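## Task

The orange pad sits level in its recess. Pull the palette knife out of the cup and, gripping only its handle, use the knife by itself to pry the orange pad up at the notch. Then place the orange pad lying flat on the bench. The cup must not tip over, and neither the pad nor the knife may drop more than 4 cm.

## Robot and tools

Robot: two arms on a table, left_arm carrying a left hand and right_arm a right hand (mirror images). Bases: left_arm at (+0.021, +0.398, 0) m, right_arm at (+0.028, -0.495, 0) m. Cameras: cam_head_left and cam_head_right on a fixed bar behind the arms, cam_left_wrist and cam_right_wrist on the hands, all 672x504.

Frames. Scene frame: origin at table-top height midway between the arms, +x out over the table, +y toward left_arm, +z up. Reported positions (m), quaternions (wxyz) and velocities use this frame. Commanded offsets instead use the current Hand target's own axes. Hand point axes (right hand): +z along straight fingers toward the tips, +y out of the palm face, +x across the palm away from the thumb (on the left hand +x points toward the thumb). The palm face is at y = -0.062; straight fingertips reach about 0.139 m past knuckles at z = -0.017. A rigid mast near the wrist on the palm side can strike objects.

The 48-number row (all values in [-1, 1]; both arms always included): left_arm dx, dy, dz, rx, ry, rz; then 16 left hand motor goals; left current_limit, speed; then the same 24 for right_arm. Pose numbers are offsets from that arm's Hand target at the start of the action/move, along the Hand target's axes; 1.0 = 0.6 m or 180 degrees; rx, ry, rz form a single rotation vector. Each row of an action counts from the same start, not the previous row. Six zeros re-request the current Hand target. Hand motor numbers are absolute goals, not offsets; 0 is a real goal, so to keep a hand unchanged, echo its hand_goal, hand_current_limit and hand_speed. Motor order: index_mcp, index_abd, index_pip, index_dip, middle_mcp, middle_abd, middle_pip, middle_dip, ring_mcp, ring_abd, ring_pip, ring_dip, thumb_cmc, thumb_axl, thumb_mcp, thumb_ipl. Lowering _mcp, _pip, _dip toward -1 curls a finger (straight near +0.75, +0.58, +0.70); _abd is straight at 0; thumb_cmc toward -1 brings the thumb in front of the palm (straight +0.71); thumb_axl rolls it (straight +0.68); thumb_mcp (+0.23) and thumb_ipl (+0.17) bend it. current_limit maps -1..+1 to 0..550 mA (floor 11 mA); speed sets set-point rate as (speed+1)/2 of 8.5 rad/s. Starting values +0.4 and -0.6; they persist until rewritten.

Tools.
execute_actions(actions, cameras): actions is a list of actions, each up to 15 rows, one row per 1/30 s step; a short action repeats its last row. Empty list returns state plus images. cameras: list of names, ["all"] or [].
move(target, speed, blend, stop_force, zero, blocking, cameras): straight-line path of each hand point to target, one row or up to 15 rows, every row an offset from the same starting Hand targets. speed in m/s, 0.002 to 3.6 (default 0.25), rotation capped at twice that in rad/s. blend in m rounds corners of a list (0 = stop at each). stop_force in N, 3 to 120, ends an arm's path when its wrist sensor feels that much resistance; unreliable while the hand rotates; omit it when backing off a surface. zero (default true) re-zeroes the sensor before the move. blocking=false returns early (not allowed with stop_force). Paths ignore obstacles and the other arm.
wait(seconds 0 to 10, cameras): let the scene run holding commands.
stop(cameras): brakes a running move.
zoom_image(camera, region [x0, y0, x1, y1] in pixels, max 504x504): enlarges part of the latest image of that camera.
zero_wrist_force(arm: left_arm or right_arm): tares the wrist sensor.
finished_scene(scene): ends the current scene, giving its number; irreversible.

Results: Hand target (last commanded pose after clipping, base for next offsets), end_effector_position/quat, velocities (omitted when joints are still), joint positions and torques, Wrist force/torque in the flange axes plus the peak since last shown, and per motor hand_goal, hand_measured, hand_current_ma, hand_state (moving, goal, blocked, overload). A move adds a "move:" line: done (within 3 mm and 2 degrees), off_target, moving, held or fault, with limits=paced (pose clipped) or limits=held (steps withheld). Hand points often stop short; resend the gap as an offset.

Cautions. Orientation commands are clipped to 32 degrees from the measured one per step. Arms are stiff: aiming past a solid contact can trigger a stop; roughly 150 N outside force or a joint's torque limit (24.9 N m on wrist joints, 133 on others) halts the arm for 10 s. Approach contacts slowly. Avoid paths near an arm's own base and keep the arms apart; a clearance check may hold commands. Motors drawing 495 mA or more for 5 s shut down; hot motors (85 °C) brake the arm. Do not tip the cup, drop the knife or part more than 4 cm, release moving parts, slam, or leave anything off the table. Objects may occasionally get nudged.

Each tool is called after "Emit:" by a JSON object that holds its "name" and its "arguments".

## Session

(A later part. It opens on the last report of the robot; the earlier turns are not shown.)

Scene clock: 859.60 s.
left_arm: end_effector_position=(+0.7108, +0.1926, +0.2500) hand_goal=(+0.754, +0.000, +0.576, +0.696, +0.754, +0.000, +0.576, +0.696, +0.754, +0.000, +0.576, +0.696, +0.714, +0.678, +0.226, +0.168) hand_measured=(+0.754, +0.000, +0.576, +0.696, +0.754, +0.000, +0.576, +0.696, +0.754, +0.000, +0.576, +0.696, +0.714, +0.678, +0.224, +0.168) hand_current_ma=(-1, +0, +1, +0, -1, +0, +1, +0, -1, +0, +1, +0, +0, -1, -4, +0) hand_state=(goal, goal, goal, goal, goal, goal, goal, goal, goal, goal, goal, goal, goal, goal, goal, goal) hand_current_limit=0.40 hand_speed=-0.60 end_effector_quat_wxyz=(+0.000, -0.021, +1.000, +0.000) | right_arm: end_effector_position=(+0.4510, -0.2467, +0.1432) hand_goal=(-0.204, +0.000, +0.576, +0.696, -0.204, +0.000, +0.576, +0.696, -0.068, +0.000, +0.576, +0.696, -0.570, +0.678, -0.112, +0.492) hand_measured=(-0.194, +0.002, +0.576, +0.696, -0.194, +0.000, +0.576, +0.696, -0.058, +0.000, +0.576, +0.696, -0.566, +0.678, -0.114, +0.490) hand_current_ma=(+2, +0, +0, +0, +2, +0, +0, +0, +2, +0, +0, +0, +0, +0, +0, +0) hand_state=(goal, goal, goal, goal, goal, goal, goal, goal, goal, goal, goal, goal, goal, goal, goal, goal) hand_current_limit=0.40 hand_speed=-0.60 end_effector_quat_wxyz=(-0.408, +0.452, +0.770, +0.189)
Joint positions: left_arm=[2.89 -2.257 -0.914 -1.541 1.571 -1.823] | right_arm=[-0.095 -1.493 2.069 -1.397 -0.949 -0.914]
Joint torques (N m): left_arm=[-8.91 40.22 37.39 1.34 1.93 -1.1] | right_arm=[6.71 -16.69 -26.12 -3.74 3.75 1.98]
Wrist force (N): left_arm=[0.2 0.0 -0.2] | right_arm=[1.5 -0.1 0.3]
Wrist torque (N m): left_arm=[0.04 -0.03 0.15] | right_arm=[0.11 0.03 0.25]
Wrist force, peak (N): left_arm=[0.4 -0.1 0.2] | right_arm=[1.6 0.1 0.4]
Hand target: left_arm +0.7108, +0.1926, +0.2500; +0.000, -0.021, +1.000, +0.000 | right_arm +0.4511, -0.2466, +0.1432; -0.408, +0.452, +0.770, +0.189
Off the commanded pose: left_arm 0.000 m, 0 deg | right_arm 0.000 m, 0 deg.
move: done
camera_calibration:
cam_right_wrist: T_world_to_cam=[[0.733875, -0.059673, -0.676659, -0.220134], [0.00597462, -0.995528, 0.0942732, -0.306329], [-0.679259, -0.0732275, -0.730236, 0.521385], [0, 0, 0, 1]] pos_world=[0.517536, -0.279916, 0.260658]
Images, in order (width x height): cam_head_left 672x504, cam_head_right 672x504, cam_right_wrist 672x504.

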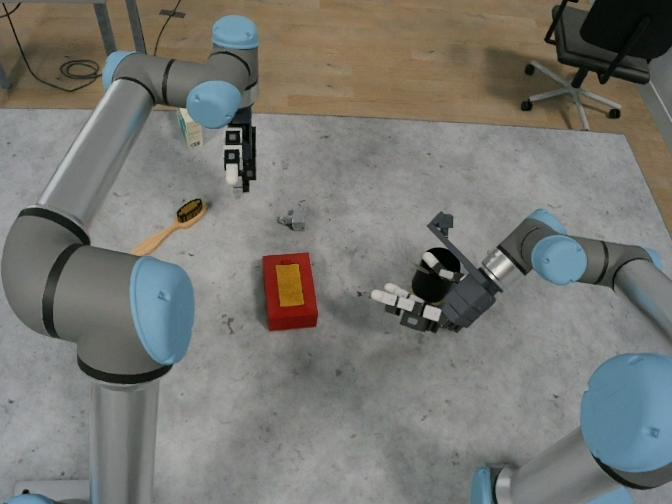

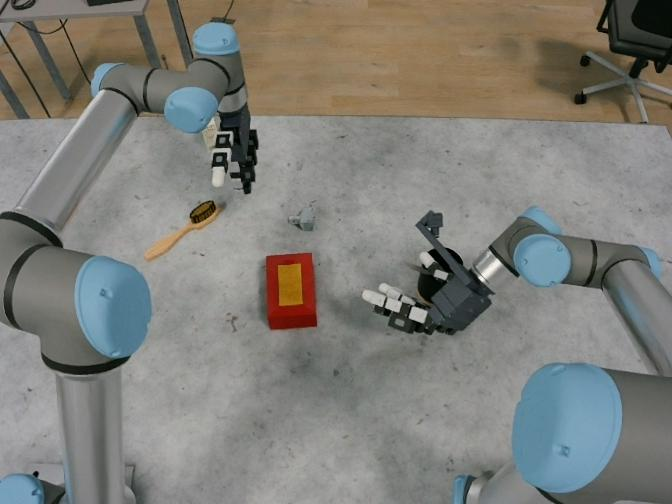

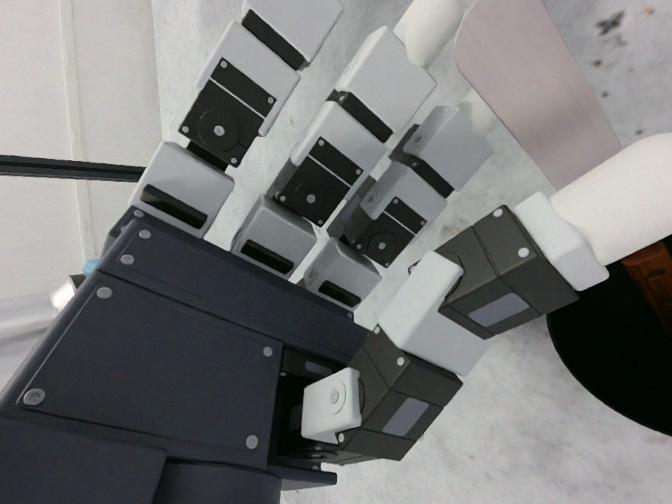

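Emit:
{"name": "move", "arguments": {"target": [0,0,0,0,0,0,0.754,0,0.576,0.696,0.754,0,0.576,0.696,0.754,0,0.576,0.696,0.714,0.678,0.226,0.168,0.4,-0.6,0,0,0.0133,0,0,0,-0.205,0,0.5766,0.6957,-0.205,0,0.5766,0.6957,-0.068,0,0.5766,0.6957,-0.671,0.677,-0.112,0.492,0.4,-0.8], "speed": 0.05}}

Emit:
{"name": "move", "arguments": {"target": [0,0,0,0,0,0,0.754,0,0.576,0.696,0.754,0,0.576,0.696,0.754,0,0.576,0.696,0.714,0.678,0.226,0.168,0.4,-0.6,0,0,0,0,0,0,-0.548,0,0.5766,0.6957,-0.548,0,0.5766,0.6957,-0.068,0,0.5766,0.6957,-0.671,0.677,-0.112,0.492,0.4,-0.9], "cameras": ["cam_right_wrist"]}}

Emit:
{"name": "zoom_image", "arguments": {"camera": "cam_right_wrist", "region": [420, 0, 672, 252]}}

Scene clock: 904.53 s.
left_arm: end_effector_position=(+0.7108, +0.1926, +0.2500) hand_goal=(+0.754, +0.000, +0.576, +0.696, +0.754, +0.000, +0.576, +0.696, +0.754, +0.000, +0.576, +0.696, +0.714, +0.678, +0.226, +0.168) hand_measured=(+0.754, +0.000, +0.576, +0.696, +0.754, +0.000, +0.576, +0.696, +0.754, +0.000, +0.576, +0.696, +0.714, +0.678, +0.224, +0.168) hand_current_ma=(-1, +0, +1, +0, -1, +0, +1, +0, -1, +0, +1, +0, +0, -1, -4, +0) hand_state=(goal, goal, goal, goal, goal, goal, goal, goal, goal, goal, goal, goal, goal, goal, goal, goal) hand_current_limit=0.40 hand_speed=-0.60 end_effector_quat_wxyz=(+0.000, -0.021, +1.000, +0.000) | right_arm: end_effector_position=(+0.4474, -0.2414, +0.1385) hand_goal=(-0.204, +0.000, +0.576, +0.696, -0.204, +0.000, +0.576, +0.696, -0.068, +0.000, +0.576, +0.696, -0.670, +0.678, -0.112, +0.492) hand_measured=(-0.194, +0.002, +0.576, +0.696, -0.194, +0.000, +0.576, +0.696, -0.058, +0.000, +0.576, +0.696, -0.654, +0.678, -0.114, +0.490) hand_current_ma=(+2, +0, +0, +0, +2, +0, +0, +0, +2, +0, +0, +0, +4, +0, +0, +0) hand_state=(goal, goal, goal, goal, goal, goal, goal, goal, goal, goal, goal, goal, goal, goal, goal, goal) hand_current_limit=0.40 hand_speed=-0.80 end_effector_quat_wxyz=(-0.408, +0.452, +0.770, +0.189)
Joint positions: left_arm=[2.89 -2.257 -0.914 -1.541 1.571 -1.823] | right_arm=[-0.084 -1.492 2.084 -1.419 -0.941 -0.905]
Joint torques (N m): left_arm=[-8.64 40.03 37.52 1.34 1.88 -0.95] | right_arm=[6.36 -15.31 -8.52 -3.88 3.79 2.03]
Wrist force (N): left_arm=[0.4 -0.1 -0.1] | right_arm=[1.4 -0.1 0.2]
Wrist torque (N m): left_arm=[0.01 -0.05 0.17] | right_arm=[0.11 0.04 0.24]
Wrist force, peak (N): left_arm=[0.4 -0.3 0.0] | right_arm=[1.6 -0.2 0.4]
Hand target: left_arm +0.7108, +0.1926, +0.2500; +0.000, -0.021, +1.000, +0.000 | right_arm +0.4474, -0.2414, +0.1385; -0.408, +0.452, +0.770, +0.189
Off the commanded pose: left_arm 0.000 m, 0 deg | right_arm 0.000 m, 0 deg.
move: done

Scene clock: 905.83 s.
left_arm: end_effector_position=(+0.7108, +0.1926, +0.2500) hand_goal=(+0.754, +0.000, +0.576, +0.696, +0.754, +0.000, +0.576, +0.696, +0.754, +0.000, +0.576, +0.696, +0.714, +0.678, +0.226, +0.168) hand_measured=(+0.754, +0.000, +0.576, +0.696, +0.754, +0.000, +0.576, +0.696, +0.754, +0.000, +0.576, +0.696, +0.714, +0.678, +0.224, +0.168) hand_current_ma=(-1, +0, +1, +0, -1, +0, +1, +0, -1, +0, +1, +0, +0, -1, -4, +0) hand_state=(goal, goal, goal, goal, goal, goal, goal, goal, goal, goal, goal, goal, goal, goal, goal, goal) hand_current_limit=0.40 hand_speed=-0.60 end_effector_quat_wxyz=(+0.000, -0.021, +1.000, +0.000) | right_arm: end_effector_position=(+0.4474, -0.2414, +0.1385) hand_goal=(-0.548, +0.000, +0.576, +0.696, -0.548, +0.000, +0.576, +0.696, -0.068, +0.000, +0.576, +0.696, -0.670, +0.678, -0.112, +0.492) hand_measured=(-0.536, +0.002, +0.576, +0.696, -0.534, +0.000, +0.576, +0.696, -0.058, +0.000, +0.576, +0.696, -0.654, +0.678, -0.114, +0.490) hand_current_ma=(+3, +0, +0, +0, +3, +0, +0, +0, +2, +0, +0, +0, +4, +0, +0, +0) hand_state=(goal, goal, goal, goal, goal, goal, goal, goal, goal, goal, goal, goal, goal, goal, goal, goal) hand_current_limit=0.40 hand_speed=-0.90 end_effector_quat_wxyz=(-0.408, +0.452, +0.770, +0.189)
Joint positions: left_arm=[2.89 -2.257 -0.914 -1.541 1.571 -1.823] | right_arm=[-0.084 -1.492 2.084 -1.419 -0.941 -0.905]
Joint torques (N m): left_arm=[-8.48 40.17 37.26 1.35 1.88 -0.99] | right_arm=[6.8 -16.63 -7.88 -3.79 3.64 2.21]
Wrist force (N): left_arm=[0.2 0.1 0.0] | right_arm=[1.5 -0.1 0.3]
Wrist torque (N m): left_arm=[0.03 -0.03 0.15] | right_arm=[0.13 0.07 0.25]
Wrist force, peak (N): left_arm=[0.4 -0.1 0.1] | right_arm=[1.4 -0.1 0.5]
Hand target: left_arm +0.7108, +0.1926, +0.2500; +0.000, -0.021, +1.000, +0.000 | right_arm +0.4474, -0.2414, +0.1385; -0.408, +0.452, +0.770, +0.189
Off the commanded pose: left_arm 0.000 m, 0 deg | right_arm 0.000 m, 0 deg.
move: done
camera_calibration:
cam_right_wrist: T_world_to_cam=[[0.733875, -0.059673, -0.676659, -0.22035], [0.00597462, -0.995528, 0.0942732, -0.300578], [-0.679259, -0.0732275, -0.730236, 0.515755], [0, 0, 0, 1]] pos_world=[0.513836, -0.274616, 0.255858]
Images, in order (width x height): cam_right_wrist 672x504.

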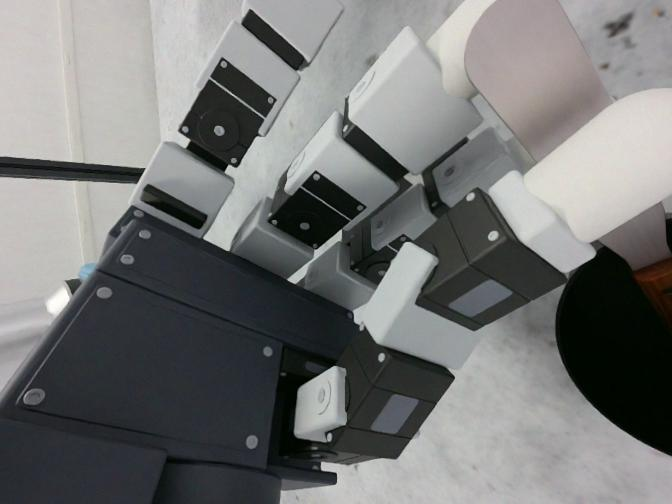

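Scaled by 2.000 from the camera's 672x504 image, which has a finer 960x720 frame.

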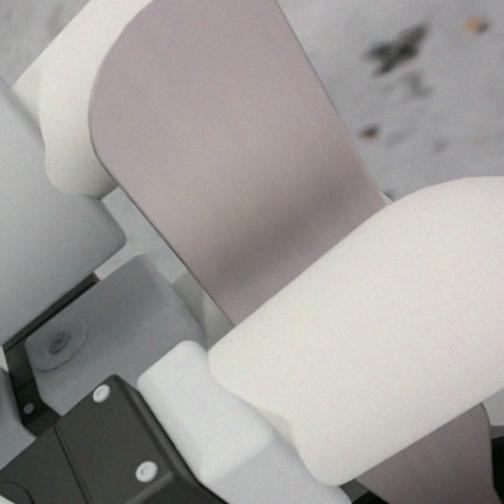

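Emit:
{"name": "move", "arguments": {"target": [0,0,0,0,0,0,0.754,0,0.576,0.696,0.754,0,0.576,0.696,0.754,0,0.576,0.696,0.714,0.678,0.226,0.168,0.4,-0.6,0,0,0,0,0,0,-0.658,0,0.5766,0.6957,-0.658,0,0.5766,0.6957,-0.068,0,0.5766,0.6957,-0.671,0.677,-0.112,0.492,0.4,-0.9]}}

Emit:
{"name": "move", "arguments": {"target": [0,0,0,0,0,0,0.754,0,0.576,0.696,0.754,0,0.576,0.696,0.754,0,0.576,0.696,0.714,0.678,0.226,0.168,0.4,-0.6,0,0,0,0,0,0,-0.76,0,0.5766,0.6957,-0.76,0,0.5766,0.6957,-0.068,0,0.5766,0.6957,-0.671,0.677,-0.112,0.492,0.4,-0.9], "cameras": ["cam_right_wrist", "cam_head_left", "cam_head_right"]}}

Emit:
{"name": "zoom_image", "arguments": {"camera": "cam_right_wrist", "region": [420, 0, 672, 252]}}

Scene clock: 924.50 s.
left_arm: end_effector_position=(+0.7108, +0.1926, +0.2500) hand_goal=(+0.754, +0.000, +0.576, +0.696, +0.754, +0.000, +0.576, +0.696, +0.754, +0.000, +0.576, +0.696, +0.714, +0.678, +0.226, +0.168) hand_measured=(+0.754, +0.000, +0.576, +0.696, +0.754, +0.000, +0.576, +0.696, +0.754, +0.000, +0.576, +0.696, +0.714, +0.678, +0.224, +0.168) hand_current_ma=(-1, +0, +1, +0, -1, +0, +1, +0, -1, +0, +1, +0, +0, -1, -4, +0) hand_state=(goal, goal, goal, goal, goal, goal, goal, goal, goal, goal, goal, goal, goal, goal, goal, goal) hand_current_limit=0.40 hand_speed=-0.60 end_effector_quat_wxyz=(+0.000, -0.021, +1.000, +0.000) | right_arm: end_effector_position=(+0.4474, -0.2414, +0.1385) hand_goal=(-0.658, +0.000, +0.576, +0.696, -0.658, +0.000, +0.576, +0.696, -0.068, +0.000, +0.576, +0.696, -0.670, +0.678, -0.112, +0.492) hand_measured=(-0.642, +0.002, +0.576, +0.696, -0.644, +0.000, +0.576, +0.696, -0.058, +0.000, +0.576, +0.696, -0.654, +0.678, -0.114, +0.490) hand_current_ma=(+4, +0, +0, +0, +4, +0, +0, +0, +2, +0, +0, +0, +4, +0, +0, +0) hand_state=(goal, goal, goal, goal, goal, goal, goal, goal, goal, goal, goal, goal, goal, goal, goal, goal) hand_current_limit=0.40 hand_speed=-0.90 end_effector_quat_wxyz=(-0.408, +0.452, +0.770, +0.189)
Joint positions: left_arm=[2.89 -2.257 -0.914 -1.541 1.571 -1.823] | right_arm=[-0.084 -1.492 2.084 -1.419 -0.941 -0.905]
Joint torques (N m): left_arm=[-8.12 40.32 37.17 1.42 1.92 -0.97] | right_arm=[6.07 -16.96 -9.2 -3.54 3.48 2.09]
Wrist force (N): left_arm=[0.1 -0.1 0.0] | right_arm=[1.4 -0.3 0.1]
Wrist torque (N m): left_arm=[0.00 -0.01 0.14] | right_arm=[0.12 0.10 0.24]
Wrist force, peak (N): left_arm=[0.4 0.0 0.3] | right_arm=[1.6 -0.1 0.3]
Hand target: left_arm +0.7108, +0.1926, +0.2500; +0.000, -0.021, +1.000, +0.000 | right_arm +0.4474, -0.2414, +0.1385; -0.408, +0.452, +0.770, +0.189
Off the commanded pose: left_arm 0.000 m, 0 deg | right_arm 0.000 m, 0 deg.
move: done

Scene clock: 925.03 s.
left_arm: end_effector_position=(+0.7108, +0.1926, +0.2500) hand_goal=(+0.754, +0.000, +0.576, +0.696, +0.754, +0.000, +0.576, +0.696, +0.754, +0.000, +0.576, +0.696, +0.714, +0.678, +0.226, +0.168) hand_measured=(+0.754, +0.000, +0.576, +0.696, +0.754, +0.000, +0.576, +0.696, +0.754, +0.000, +0.576, +0.696, +0.714, +0.678, +0.224, +0.168) hand_current_ma=(-1, +0, +1, +0, -1, +0, +1, +0, -1, +0, +1, +0, +0, -1, -4, +0) hand_state=(goal, goal, goal, goal, goal, goal, goal, goal, goal, goal, goal, goal, goal, goal, goal, goal) hand_current_limit=0.40 hand_speed=-0.60 end_effector_quat_wxyz=(+0.000, -0.021, +1.000, +0.000) | right_arm: end_effector_position=(+0.4474, -0.2414, +0.1385) hand_goal=(-0.760, +0.000, +0.576, +0.696, -0.760, +0.000, +0.576, +0.696, -0.068, +0.000, +0.576, +0.696, -0.670, +0.678, -0.112, +0.492) hand_measured=(-0.688, +0.002, +0.596, +0.704, -0.696, +0.000, +0.592, +0.704, -0.058, +0.000, +0.576, +0.696, -0.654, +0.678, -0.096, +0.500) hand_current_ma=(+82, +0, +6, +1, +67, +0, +4, +1, +2, +0, +0, +0, +4, +0, +6, +2) hand_state=(blocked, goal, blocked, goal, blocked, goal, goal, goal, goal, goal, goal, goal, goal, goal, goal, goal) hand_current_limit=0.40 hand_speed=-0.90 end_effector_quat_wxyz=(-0.408, +0.452, +0.770, +0.189)
Joint positions: left_arm=[2.89 -2.257 -0.914 -1.541 1.571 -1.823] | right_arm=[-0.084 -1.492 2.084 -1.419 -0.941 -0.905]
Joint torques (N m): left_arm=[-8.56 39.92 37.54 1.4 1.95 -0.91] | right_arm=[6.77 -16.46 -8.5 -3.4 3.56 2.13]
Wrist force (N): left_arm=[0.2 -0.1 0.0] | right_arm=[1.4 -0.2 0.2]
Wrist torque (N m): left_arm=[0.00 -0.03 0.16] | right_arm=[0.12 0.12 0.24]
Wrist force, peak (N): left_arm=[0.3 -0.2 0.2] | right_arm=[1.6 -0.1 0.5]
Hand target: left_arm +0.7108, +0.1926, +0.2500; +0.000, -0.021, +1.000, +0.000 | right_arm +0.4474, -0.2414, +0.1385; -0.408, +0.452, +0.770, +0.189
Off the commanded pose: left_arm 0.000 m, 0 deg | right_arm 0.000 m, 0 deg.
move: done
camera_calibration:
cam_right_wrist: T_world_to_cam=[[0.733875, -0.059673, -0.676659, -0.22035], [0.00597462, -0.995528, 0.0942732, -0.300578], [-0.679259, -0.0732275, -0.730236, 0.515755], [0, 0, 0, 1]] pos_world=[0.513836, -0.274616, 0.255858]
Images, in order (width x height): cam_head_left 672x504, cam_head_right 672x504, cam_right_wrist 672x504.

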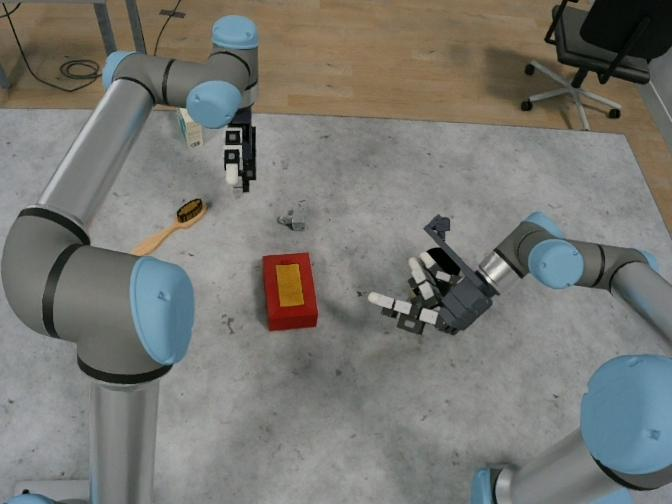

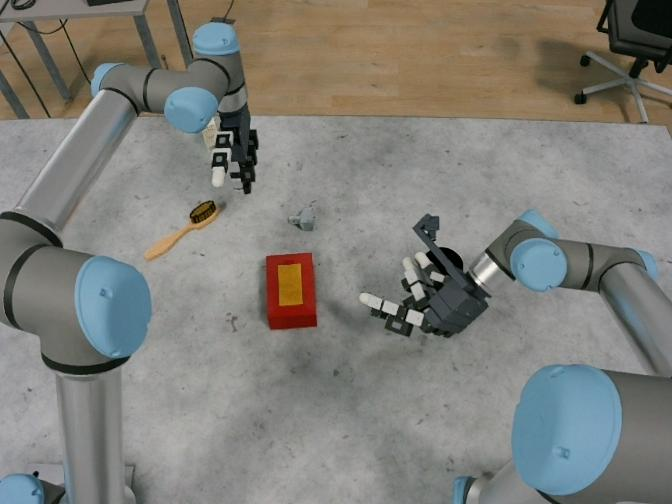

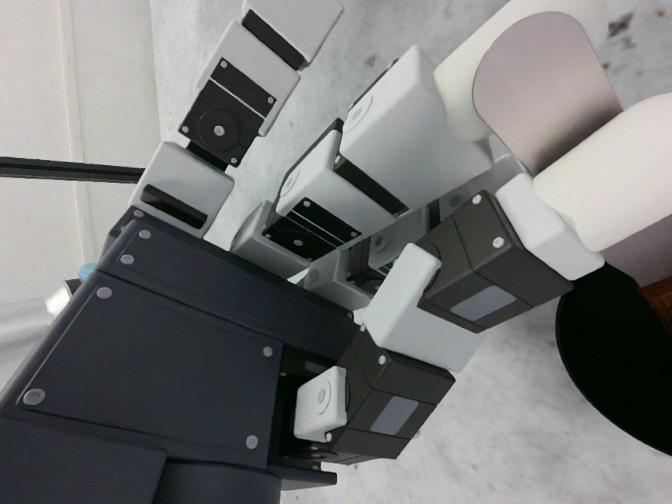

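Scaled by 2.000 from the camera's 672x504 image, which has a finer 960x720 frame.

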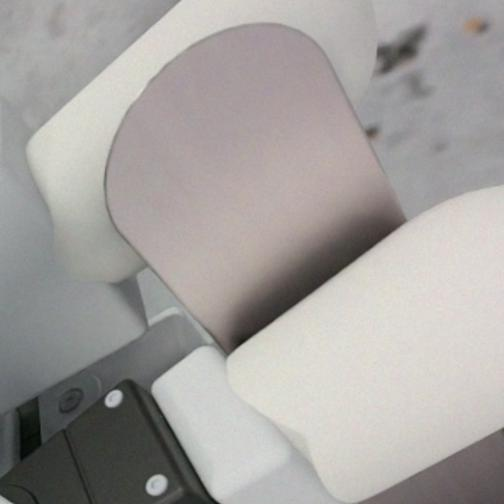

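Emit:
{"name": "move", "arguments": {"target": [0,0,0,0,0,0,0.754,0,0.576,0.696,0.754,0,0.576,0.696,0.754,0,0.576,0.696,0.714,0.678,0.226,0.168,0.4,-0.6,0,0,0,0,0,0,-0.92,0,0.5,0.65,-0.92,0,0.5,0.65,-0.068,0,0.5766,0.6957,-0.671,0.677,-0.25,0.44,0.6,-0.9], "cameras": ["cam_right_wrist"]}}

Emit:
{"name": "zoom_image", "arguments": {"camera": "cam_right_wrist", "region": [420, 0, 672, 252]}}

Scene clock: 948.23 s.
left_arm: end_effector_position=(+0.7108, +0.1926, +0.2500) hand_goal=(+0.754, +0.000, +0.576, +0.696, +0.754, +0.000, +0.576, +0.696, +0.754, +0.000, +0.576, +0.696, +0.714, +0.678, +0.226, +0.168) hand_measured=(+0.754, +0.000, +0.576, +0.696, +0.754, +0.000, +0.576, +0.696, +0.754, +0.000, +0.576, +0.696, +0.714, +0.678, +0.224, +0.168) hand_current_ma=(-1, +0, +1, +0, -1, +0, +1, +0, -1, +0, +1, +0, +0, -1, -4, +0) hand_state=(goal, goal, goal, goal, goal, goal, goal, goal, goal, goal, goal, goal, goal, goal, goal, goal) hand_current_limit=0.40 hand_speed=-0.60 end_effector_quat_wxyz=(+0.000, -0.021, +1.000, +0.000) | right_arm: end_effector_position=(+0.4474, -0.2414, +0.1385) hand_goal=(-0.920, +0.000, +0.500, +0.650, -0.920, +0.000, +0.500, +0.650, -0.068, +0.000, +0.576, +0.696, -0.670, +0.678, -0.250, +0.440) hand_measured=(-0.702, +0.000, +0.594, +0.694, -0.710, +0.000, +0.588, +0.694, -0.058, +0.000, +0.576, +0.696, -0.654, +0.678, -0.096, +0.498) hand_current_ma=(+440, +0, +127, +29, +440, +0, +111, +28, +2, +0, +0, +0, +3, +0, +440, +87) hand_state=(blocked, goal, blocked, blocked, blocked, goal, blocked, blocked, goal, goal, goal, goal, goal, goal, blocked, blocked) hand_current_limit=0.60 hand_speed=-0.90 end_effector_quat_wxyz=(-0.408, +0.452, +0.770, +0.189)
Joint positions: left_arm=[2.89 -2.257 -0.914 -1.541 1.571 -1.823] | right_arm=[-0.084 -1.492 2.084 -1.419 -0.941 -0.905]
Joint torques (N m): left_arm=[-8.59 40.93 37.28 1.43 1.97 -0.9] | right_arm=[4.68 -16.88 -10.49 -3.11 3.32 2.06]
Wrist force (N): left_arm=[0.1 -0.1 0.0] | right_arm=[1.2 -0.2 0.2]
Wrist torque (N m): left_arm=[0.00 -0.02 0.15] | right_arm=[0.12 0.12 0.23]
Wrist force, peak (N): left_arm=[0.2 -0.1 0.3] | right_arm=[1.7 -0.2 0.5]
Hand target: left_arm +0.7108, +0.1926, +0.2500; +0.000, -0.021, +1.000, +0.000 | right_arm +0.4474, -0.2414, +0.1385; -0.408, +0.452, +0.770, +0.189
Off the commanded pose: left_arm 0.000 m, 0 deg | right_arm 0.000 m, 0 deg.
move: done
camera_calibration:
cam_right_wrist: T_world_to_cam=[[0.733875, -0.059673, -0.676659, -0.22035], [0.00597462, -0.995528, 0.0942732, -0.300578], [-0.679259, -0.0732275, -0.730236, 0.515755], [0, 0, 0, 1]] pos_world=[0.513836, -0.274616, 0.255858]
Images, in order (width x height): cam_right_wrist 672x504.

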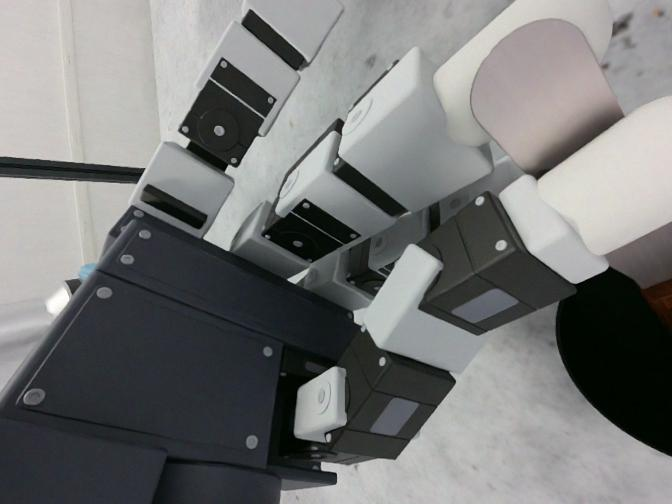

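Scaled by 2.000 from the camera's 672x504 image, which has a finer 960x720 frame.

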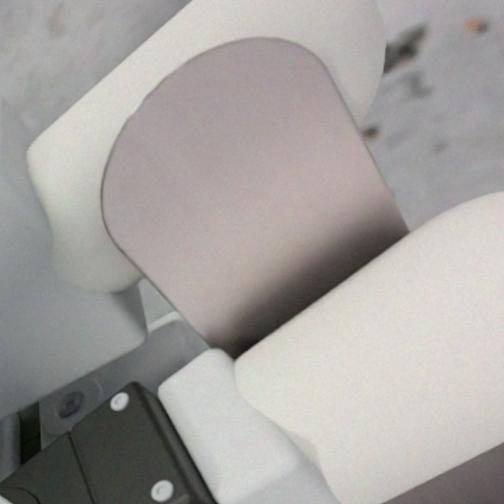

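Emit:
{"name": "move", "arguments": {"target": [0,0,0,0,0,0,0.754,0,0.576,0.696,0.754,0,0.576,0.696,0.754,0,0.576,0.696,0.714,0.678,0.226,0.168,0.4,-0.6,0.04,-0.0039,-0.0296,0,0,0,-0.92,0,0.5,0.65,-0.92,0,0.5,0.65,-0.068,0,0.5766,0.6957,-0.671,0.677,-0.25,0.44,0.6,-0.9], "speed": 0.05, "cameras": ["cam_right_wrist", "cam_head_left", "cam_head_right"]}}

Emit:
{"name": "zoom_image", "arguments": {"camera": "cam_right_wrist", "region": [420, 0, 672, 252]}}

Emit:
{"name": "zoom_image", "arguments": {"camera": "cam_head_left", "region": [380, 230, 500, 330]}}

Scene clock: 962.30 s.
left_arm: end_effector_position=(+0.7108, +0.1926, +0.2500) hand_goal=(+0.754, +0.000, +0.576, +0.696, +0.754, +0.000, +0.576, +0.696, +0.754, +0.000, +0.576, +0.696, +0.714, +0.678, +0.226, +0.168) hand_measured=(+0.754, +0.000, +0.576, +0.696, +0.754, +0.000, +0.576, +0.696, +0.754, +0.000, +0.576, +0.696, +0.714, +0.678, +0.224, +0.168) hand_current_ma=(-1, +0, +1, +0, -1, +0, +1, +0, -1, +0, +1, +0, +0, -1, -4, +0) hand_state=(goal, goal, goal, goal, goal, goal, goal, goal, goal, goal, goal, goal, goal, goal, goal, goal) hand_current_limit=0.40 hand_speed=-0.60 end_effector_quat_wxyz=(+0.000, -0.021, +1.000, +0.000) | right_arm: end_effector_position=(+0.4474, -0.2413, +0.1684) hand_goal=(-0.920, +0.000, +0.500, +0.650, -0.920, +0.000, +0.500, +0.650, -0.068, +0.000, +0.576, +0.696, -0.670, +0.678, -0.250, +0.440) hand_measured=(-0.706, +0.000, +0.594, +0.694, -0.720, +0.002, +0.588, +0.694, -0.058, +0.002, +0.576, +0.696, -0.652, +0.678, -0.094, +0.504) hand_current_ma=(+440, +0, +127, +29, +440, +0, +111, +28, +2, +0, +0, +0, +5, +0, +440, +106) hand_state=(blocked, goal, blocked, blocked, blocked, goal, blocked, blocked, goal, goal, goal, goal, goal, goal, blocked, blocked) hand_current_limit=0.60 hand_speed=-0.90 end_effector_quat_wxyz=(-0.408, +0.452, +0.770, +0.189)
Joint positions: left_arm=[2.89 -2.257 -0.914 -1.541 1.571 -1.823] | right_arm=[-0.084 -1.534 2.04 -1.333 -0.941 -0.904]
Joint torques (N m): left_arm=[-9 40.71 37.63 1.71 2.02 -0.67] | right_arm=[-4.46 -27.98 -26.74 1.8 0 -1.86]
Wrist force (N): left_arm=[0.2 -0.1 0.0] | right_arm=[1.1 0.0 0.4]
Wrist torque (N m): left_arm=[0.01 -0.02 0.15] | right_arm=[0.15 0.13 0.26]
Wrist force, peak (N): left_arm=[0.4 0.0 0.2] | right_arm=[1.6 -0.1 0.1]
Hand target: left_arm +0.7108, +0.1926, +0.2500; +0.000, -0.021, +1.000, +0.000 | right_arm +0.4474, -0.2413, +0.1684; -0.408, +0.452, +0.770, +0.189
Off the commanded pose: left_arm 0.000 m, 0 deg | right_arm 0.000 m, 0 deg.
move: done
camera_calibration:
cam_right_wrist: T_world_to_cam=[[0.73387, -0.0596794, -0.676663, -0.200111], [0.00590249, -0.995535, 0.0942045, -0.303243], [-0.679264, -0.0731279, -0.730242, 0.537628], [0, 0, 0, 1]] pos_world=[0.513836, -0.274516, 0.285758]
Images, in order (width x height): cam_head_left 672x504, cam_head_right 672x504, cam_right_wrist 672x504.

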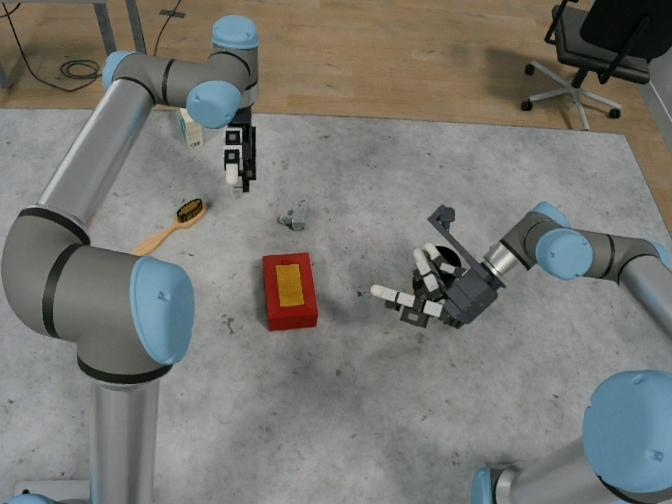

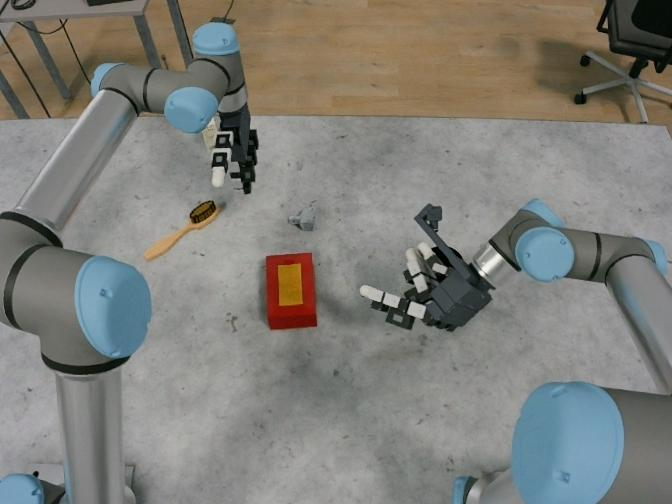

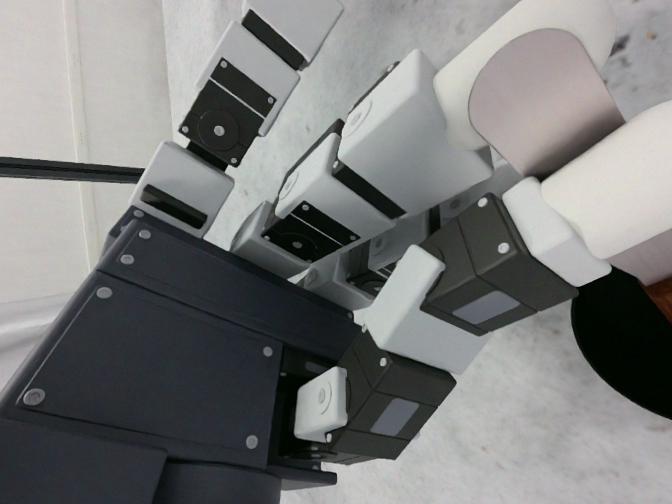

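Scaled by 2.000 from the camera's 672x504 image, which has a finer 960x720 frame.

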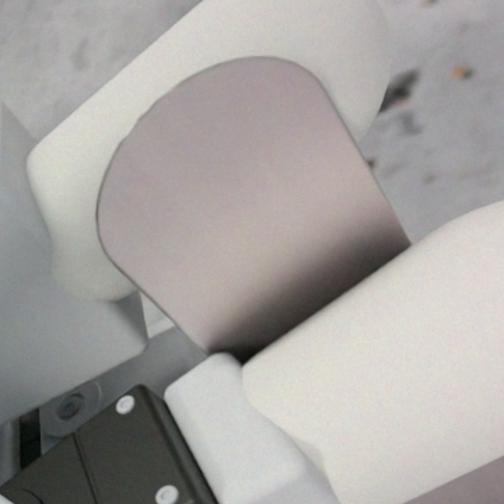

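Scaled by 4.200 from the camera's 672x504 image, which has a finer 960x720 frame.

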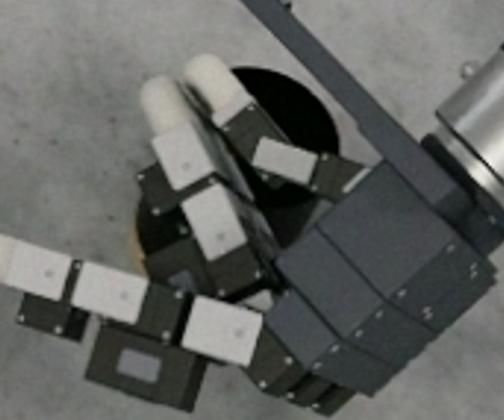

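Emit:
{"name": "move", "arguments": {"target": [0,0,0,0,0,0,0.754,0,0.576,0.696,0.754,0,0.576,0.696,0.754,0,0.576,0.696,0.714,0.678,0.226,0.168,0.4,-0.6,0.0533,-0.0052,-0.0395,0,0,0,-0.92,0,0.5,0.65,-0.92,0,0.5,0.65,-0.068,0,0.5766,0.6957,-0.671,0.677,-0.25,0.44,0.6,-0.9], "speed": 0.05, "cameras": ["cam_right_wrist", "cam_head_right"]}}

Emit:
{"name": "zoom_image", "arguments": {"camera": "cam_right_wrist", "region": [420, 0, 672, 252]}}

Scene clock: 975.77 s.
left_arm: end_effector_position=(+0.7108, +0.1926, +0.2500) hand_goal=(+0.754, +0.000, +0.576, +0.696, +0.754, +0.000, +0.576, +0.696, +0.754, +0.000, +0.576, +0.696, +0.714, +0.678, +0.226, +0.168) hand_measured=(+0.754, +0.000, +0.576, +0.696, +0.754, +0.000, +0.576, +0.696, +0.754, +0.000, +0.576, +0.696, +0.714, +0.678, +0.224, +0.168) hand_current_ma=(-1, +0, +1, +0, -1, +0, +1, +0, -1, +0, +1, +0, +0, -1, -4, +0) hand_state=(goal, goal, goal, goal, goal, goal, goal, goal, goal, goal, goal, goal, goal, goal, goal, goal) hand_current_limit=0.40 hand_speed=-0.60 end_effector_quat_wxyz=(+0.000, -0.021, +1.000, +0.000) | right_arm: end_effector_position=(+0.4473, -0.2412, +0.2083) hand_goal=(-0.920, +0.000, +0.500, +0.650, -0.920, +0.000, +0.500, +0.650, -0.068, +0.000, +0.576, +0.696, -0.670, +0.678, -0.250, +0.440) hand_measured=(-0.706, +0.000, +0.594, +0.694, -0.728, +0.002, +0.588, +0.694, -0.058, +0.002, +0.576, +0.696, -0.648, +0.680, -0.092, +0.508) hand_current_ma=(+440, +0, +127, +29, +440, +0, +111, +28, +1, +0, +0, +0, +7, +0, +440, +120) hand_state=(blocked, goal, blocked, blocked, blocked, goal, blocked, blocked, goal, goal, goal, goal, blocked, goal, blocked, blocked) hand_current_limit=0.60 hand_speed=-0.90 end_effector_quat_wxyz=(-0.408, +0.452, +0.770, +0.189)
Joint positions: left_arm=[2.89 -2.257 -0.914 -1.541 1.571 -1.823] | right_arm=[-0.083 -1.579 1.972 -1.22 -0.941 -0.904]
Joint torques (N m): left_arm=[-8.49 40.37 37.45 1.84 1.87 -0.68] | right_arm=[-4.78 -26.44 -28.3 1.71 0.19 -2.02]
Wrist force (N): left_arm=[0.1 0.0 0.2] | right_arm=[1.1 0.2 0.6]
Wrist torque (N m): left_arm=[0.01 -0.01 0.15] | right_arm=[0.16 0.13 0.27]
Wrist force, peak (N): left_arm=[0.4 -0.2 0.1] | right_arm=[1.4 0.2 0.2]
Hand target: left_arm +0.7108, +0.1926, +0.2500; +0.000, -0.021, +1.000, +0.000 | right_arm +0.4473, -0.2413, +0.2083; -0.408, +0.452, +0.770, +0.189
Off the commanded pose: left_arm 0.000 m, 0 deg | right_arm 0.000 m, 0 deg.
move: done
camera_calibration:
cam_right_wrist: T_world_to_cam=[[0.73387, -0.0596794, -0.676663, -0.173038], [0.00590249, -0.995535, 0.0942045, -0.306911], [-0.679264, -0.0731279, -0.730242, 0.566845], [0, 0, 0, 1]] pos_world=[0.513836, -0.274416, 0.325758]
Images, in order (width x height): cam_head_right 672x504, cam_right_wrist 672x504.

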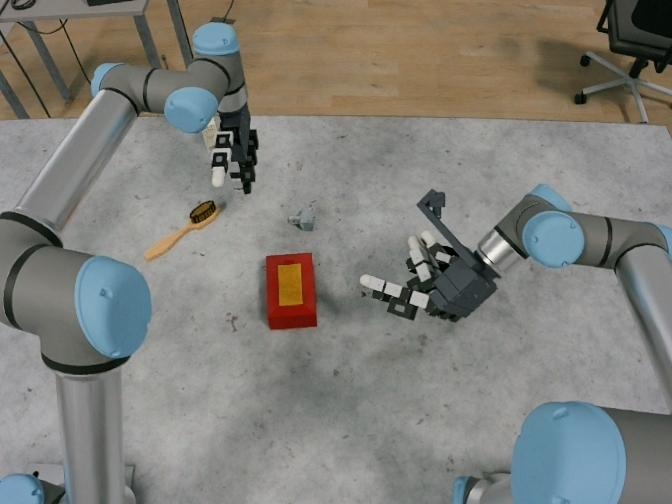

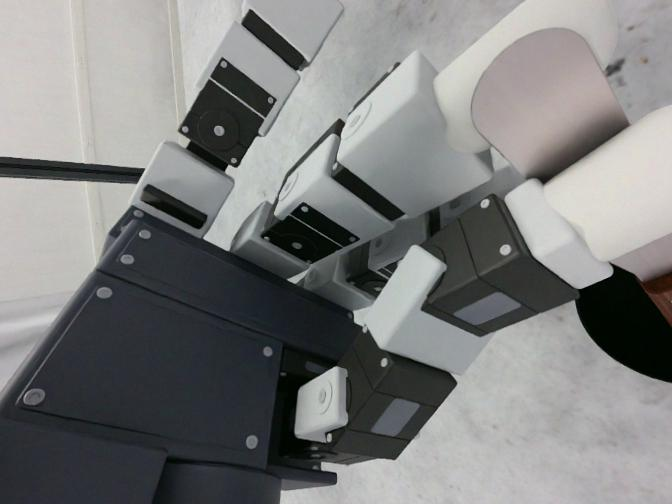

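Scaled by 2.000 from the camera's 672x504 image, which has a finer 960x720 frame.

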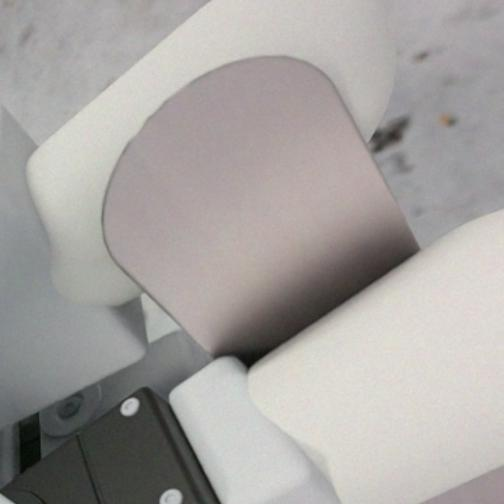

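Emit:
{"name": "move", "arguments": {"target": [0,0,0,0,0,0,0.754,0,0.576,0.696,0.754,0,0.576,0.696,0.754,0,0.576,0.696,0.714,0.678,0.226,0.168,0.4,-0.6,0.1133,-0.011,-0.084,0,0,0,-0.92,0,0.5,0.65,-0.86,0,0.5,0.65,-0.068,0,0.5766,0.6957,-0.671,0.677,-0.25,0.44,0.6,-0.9], "speed": 0.06, "cameras": ["cam_right_wrist", "cam_head_right", "cam_head_left"]}}

Emit:
{"name": "zoom_image", "arguments": {"camera": "cam_right_wrist", "region": [420, 0, 672, 252]}}

Emit:
{"name": "zoom_image", "arguments": {"camera": "cam_head_left", "region": [380, 200, 500, 320]}}

Scene clock: 992.97 s.
left_arm: end_effector_position=(+0.7108, +0.1926, +0.2500) hand_goal=(+0.754, +0.000, +0.576, +0.696, +0.754, +0.000, +0.576, +0.696, +0.754, +0.000, +0.576, +0.696, +0.714, +0.678, +0.226, +0.168) hand_measured=(+0.754, +0.000, +0.576, +0.696, +0.754, +0.000, +0.576, +0.696, +0.754, +0.000, +0.576, +0.696, +0.714, +0.678, +0.224, +0.168) hand_current_ma=(-1, +0, +1, +0, -1, +0, +1, +0, -1, +0, +1, +0, +0, -1, -4, +0) hand_state=(goal, goal, goal, goal, goal, goal, goal, goal, goal, goal, goal, goal, goal, goal, goal, goal) hand_current_limit=0.40 hand_speed=-0.60 end_effector_quat_wxyz=(+0.000, -0.021, +1.000, +0.000) | right_arm: end_effector_position=(+0.4473, -0.2411, +0.2932) hand_goal=(-0.920, +0.000, +0.500, +0.650, -0.860, +0.000, +0.500, +0.650, -0.068, +0.000, +0.576, +0.696, -0.670, +0.678, -0.250, +0.440) hand_measured=(-0.706, +0.000, +0.594, +0.694, -0.728, +0.002, +0.588, +0.694, -0.058, +0.002, +0.576, +0.696, -0.648, +0.680, -0.092, +0.508) hand_current_ma=(+440, +0, +127, +29, +283, +0, +111, +28, +1, +0, +0, +0, +7, +0, +440, +121) hand_state=(blocked, goal, blocked, blocked, blocked, goal, blocked, blocked, goal, goal, goal, goal, blocked, goal, blocked, blocked) hand_current_limit=0.60 hand_speed=-0.90 end_effector_quat_wxyz=(-0.408, +0.452, +0.770, +0.189)
Joint positions: left_arm=[2.89 -2.257 -0.914 -1.541 1.571 -1.823] | right_arm=[-0.083 -1.637 1.802 -0.992 -0.941 -0.904]
Joint torques (N m): left_arm=[-8.79 40.71 37.06 2.01 1.92 -0.67] | right_arm=[-3.66 -26.04 -30.26 1.85 -1.01 -2.03]
Wrist force (N): left_arm=[0.4 0.1 0.1] | right_arm=[1.1 0.2 0.3]
Wrist torque (N m): left_arm=[0.03 -0.06 0.17] | right_arm=[0.17 0.13 0.27]
Wrist force, peak (N): left_arm=[0.4 -0.3 0.3] | right_arm=[1.5 0.0 0.6]
Hand target: left_arm +0.7108, +0.1926, +0.2500; +0.000, -0.021, +1.000, +0.000 | right_arm +0.4473, -0.2411, +0.2932; -0.408, +0.452, +0.770, +0.189
Off the commanded pose: left_arm 0.000 m, 0 deg | right_arm 0.000 m, 0 deg.
move: done
camera_calibration:
cam_right_wrist: T_world_to_cam=[[0.73387, -0.0596794, -0.676663, -0.115578], [0.00590249, -0.995535, 0.0942045, -0.3148], [-0.679264, -0.0731279, -0.730242, 0.628709], [0, 0, 0, 1]] pos_world=[0.513736, -0.274316, 0.410558]
Images, in order (width x height): cam_head_left 672x504, cam_head_right 672x504, cam_right_wrist 672x504.

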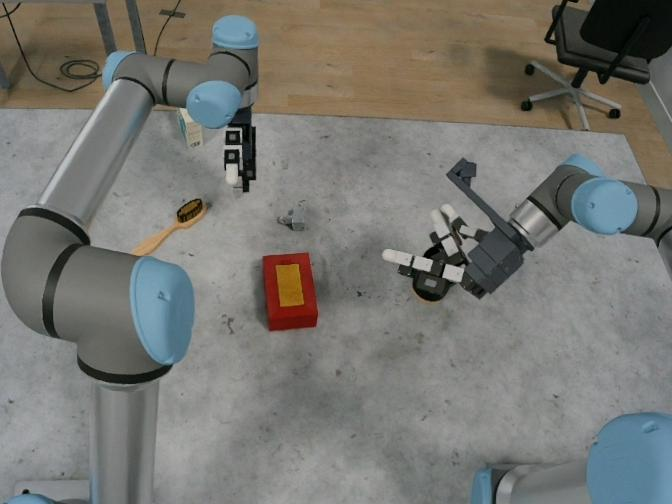

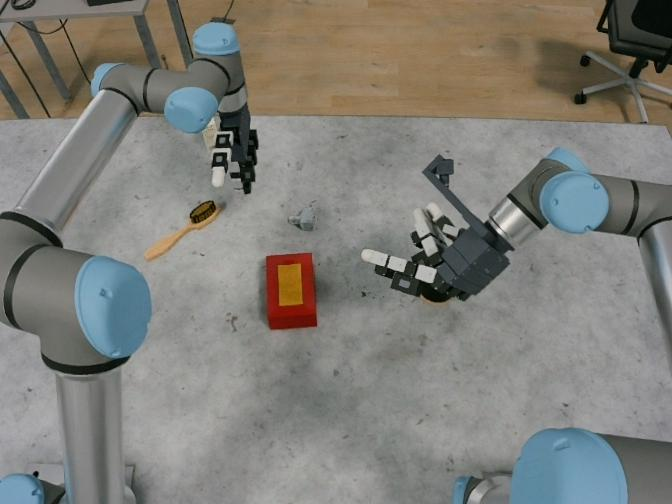

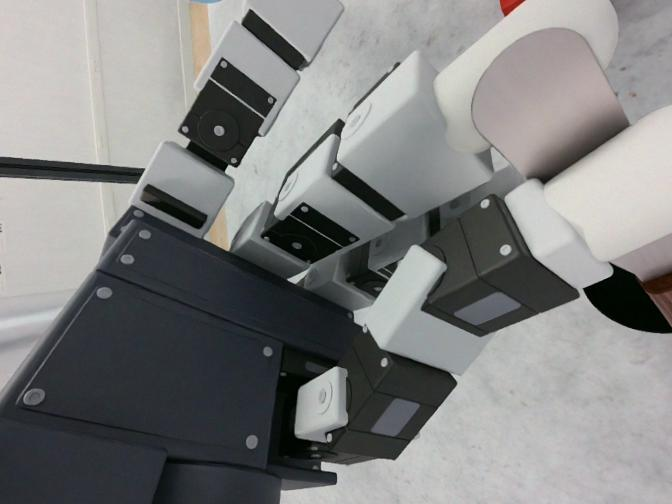

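Scaled by 2.000 from the camera's 672x504 image, which has a finer 960x720 frame.

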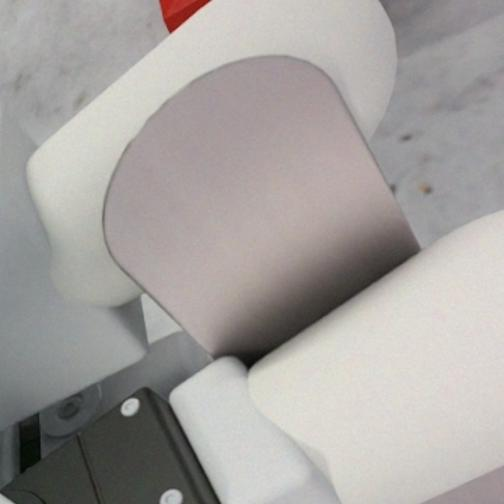

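Scaled by 4.200 from the camera's 672x504 image, which has a finer 960x720 frame.

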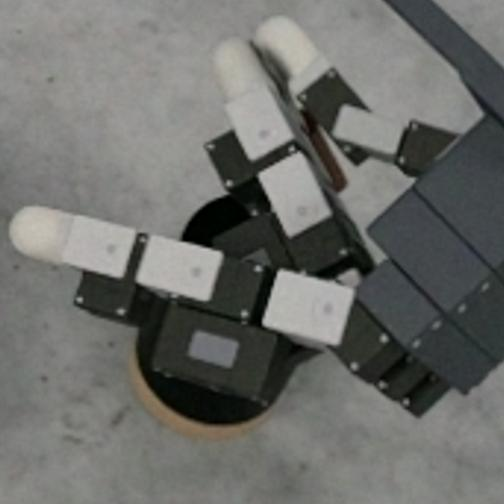

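Emit:
{"name": "move", "arguments": {"target": [[0,0,0,0,0,0,0.754,0,0.576,0.696,0.754,0,0.576,0.696,0.754,0,0.576,0.696,0.714,0.678,0.226,0.168,0.4,-0.6,0.2083,-0.0652,-0.0658,0,0,0,-0.92,0,0.5,0.65,-0.86,0,0.5,0.65,-0.068,0,0.5766,0.6957,-0.671,0.677,-0.25,0.44,0.6,-0.9],[0,0,0,0,0,0,0.754,0,0.576,0.696,0.754,0,0.576,0.696,0.754,0,0.576,0.696,0.714,0.678,0.226,0.168,0.4,-0.6,0.1737,0.023,0.044,0.0778,-0.4544,-0.3243,-0.92,0,0.5,0.65,-0.86,0,0.5,0.65,-0.068,0,0.5766,0.6957,-0.671,0.677,-0.25,0.44,0.6,-0.9]], "speed": 0.13, "blend": [0.03, 0], "cameras": ["cam_right_wrist", "cam_head_right", "cam_head_left"]}}

Emit:
{"name": "zoom_image", "arguments": {"camera": "cam_right_wrist", "region": [420, 0, 672, 252]}}

Scene clock: 1267.60 s.
left_arm: end_effector_position=(+0.7108, +0.1926, +0.2500) hand_goal=(+0.754, +0.000, +0.576, +0.696, +0.754, +0.000, +0.576, +0.696, +0.754, +0.000, +0.576, +0.696, +0.714, +0.678, +0.226, +0.168) hand_measured=(+0.754, +0.000, +0.576, +0.696, +0.754, +0.000, +0.576, +0.696, +0.754, +0.000, +0.576, +0.696, +0.714, +0.678, +0.224, +0.168) hand_current_ma=(-1, +0, +1, +0, -1, +0, +1, +0, -1, +0, +1, +0, +0, -1, -4, +0) hand_state=(goal, goal, goal, goal, goal, goal, goal, goal, goal, goal, goal, goal, goal, goal, goal, goal) hand_current_limit=0.40 hand_speed=-0.60 end_effector_quat_wxyz=(+0.000, -0.021, +1.000, +0.000) | right_arm: end_effector_position=(+0.4201, -0.1601, +0.3598) hand_goal=(-0.920, +0.000, +0.500, +0.650, -0.860, +0.000, +0.500, +0.650, -0.068, +0.000, +0.576, +0.696, -0.670, +0.678, -0.250, +0.440) hand_measured=(-0.706, -0.006, +0.594, +0.694, -0.728, -0.004, +0.588, +0.694, -0.058, +0.000, +0.576, +0.696, -0.652, +0.680, -0.092, +0.508) hand_current_ma=(+440, -1, +127, +29, +283, +0, +111, +28, +1, +0, +0, +0, +5, +0, +440, +121) hand_state=(blocked, goal, blocked, blocked, blocked, goal, blocked, blocked, goal, goal, goal, goal, goal, goal, blocked, blocked) hand_current_limit=0.60 hand_speed=-0.90 end_effector_quat_wxyz=(+0.258, +0.018, +0.964, -0.063)
Joint positions: left_arm=[2.89 -2.257 -0.914 -1.541 1.571 -1.823] | right_arm=[0.536 -1.871 2.008 -2.125 -1.921 -1.132]
Joint torques (N m): left_arm=[-8.46 40.46 37.08 2.11 1.79 -0.55] | right_arm=[5.27 -4.87 -13.15 -6.13 -3 -2.19]
Wrist force (N): left_arm=[0.1 -0.1 0.0] | right_arm=[-1.1 -0.2 0.4]
Wrist torque (N m): left_arm=[0.00 -0.02 0.15] | right_arm=[0.21 -0.01 -0.22]
Wrist force, peak (N): left_arm=[0.5 0.0 -0.1] | right_arm=[1.5 0.1 0.1]
Hand target: left_arm +0.7108, +0.1926, +0.2500; +0.000, -0.021, +1.000, +0.000 | right_arm +0.4201, -0.1601, +0.3598; +0.258, +0.018, +0.964, -0.063
Off the commanded pose: left_arm 0.000 m, 0 deg | right_arm 0.000 m, 0 deg.
move: done
camera_calibration:
cam_right_wrist: T_world_to_cam=[[0.716857, 0.636058, 0.285562, -0.273343], [0.0141613, -0.422771, 0.906126, -0.444224], [0.697076, -0.645519, -0.312074, -0.155404], [0, 0, 0, 1]] pos_world=[0.310567, -0.114259, 0.432082]
Images, in order (width x height): cam_head_left 672x504, cam_head_right 672x504, cam_right_wrist 672x504.

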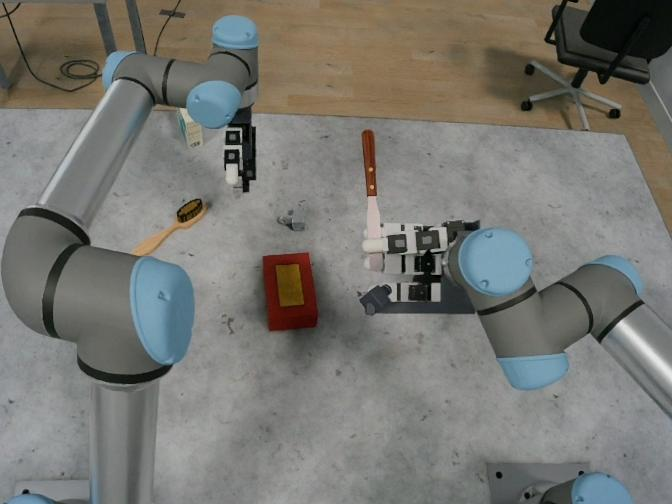

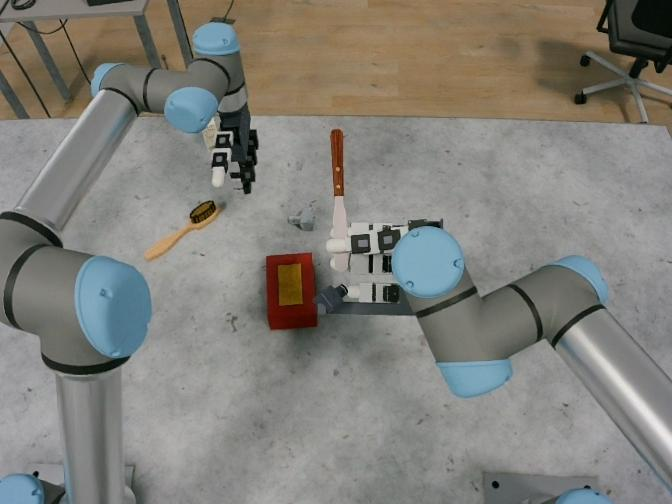

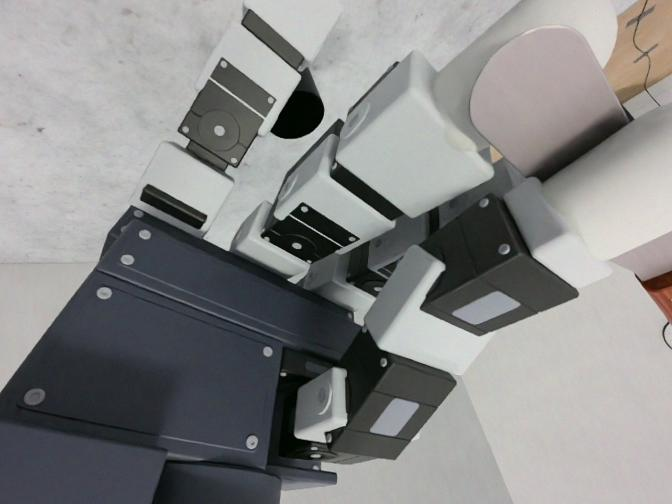

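Scaled by 2.000 from the camera's 672x504 image, which has a finer 960x720 frame.

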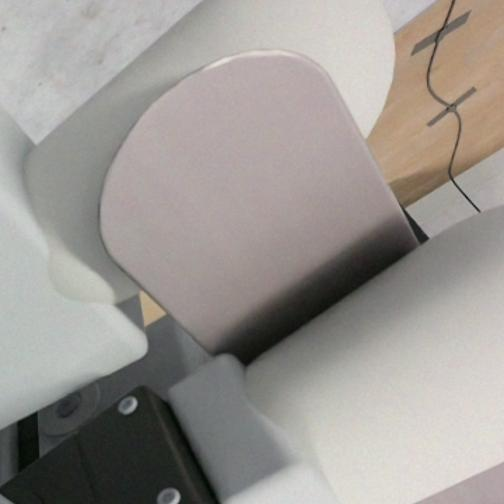

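Emit:
{"name": "zoom_image", "arguments": {"camera": "cam_head_left", "region": [320, 110, 480, 290]}}

Emit:
{"name": "zoom_image", "arguments": {"camera": "cam_head_right", "region": [280, 110, 440, 290]}}

Scaled by 2.800 from the camera's 672x504 image, which has a finer 960x720 frame.

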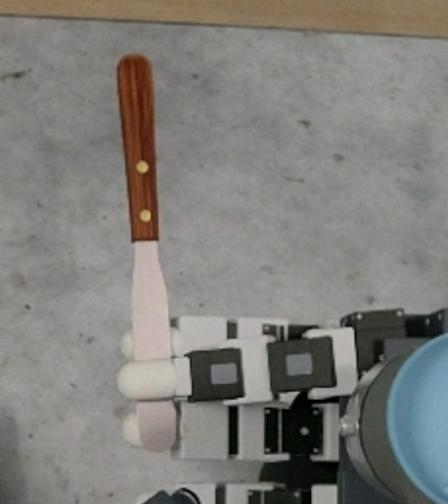

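Scaled by 2.800 from the camera's 672x504 image, which has a finer 960x720 frame.

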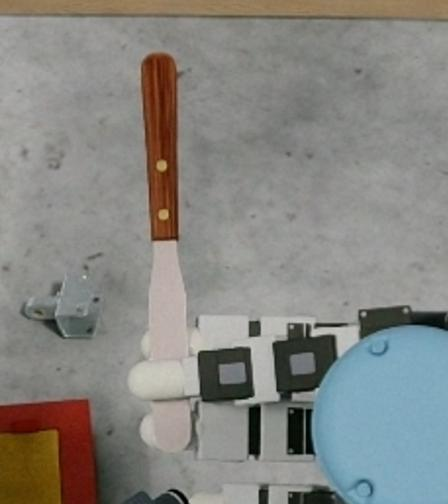

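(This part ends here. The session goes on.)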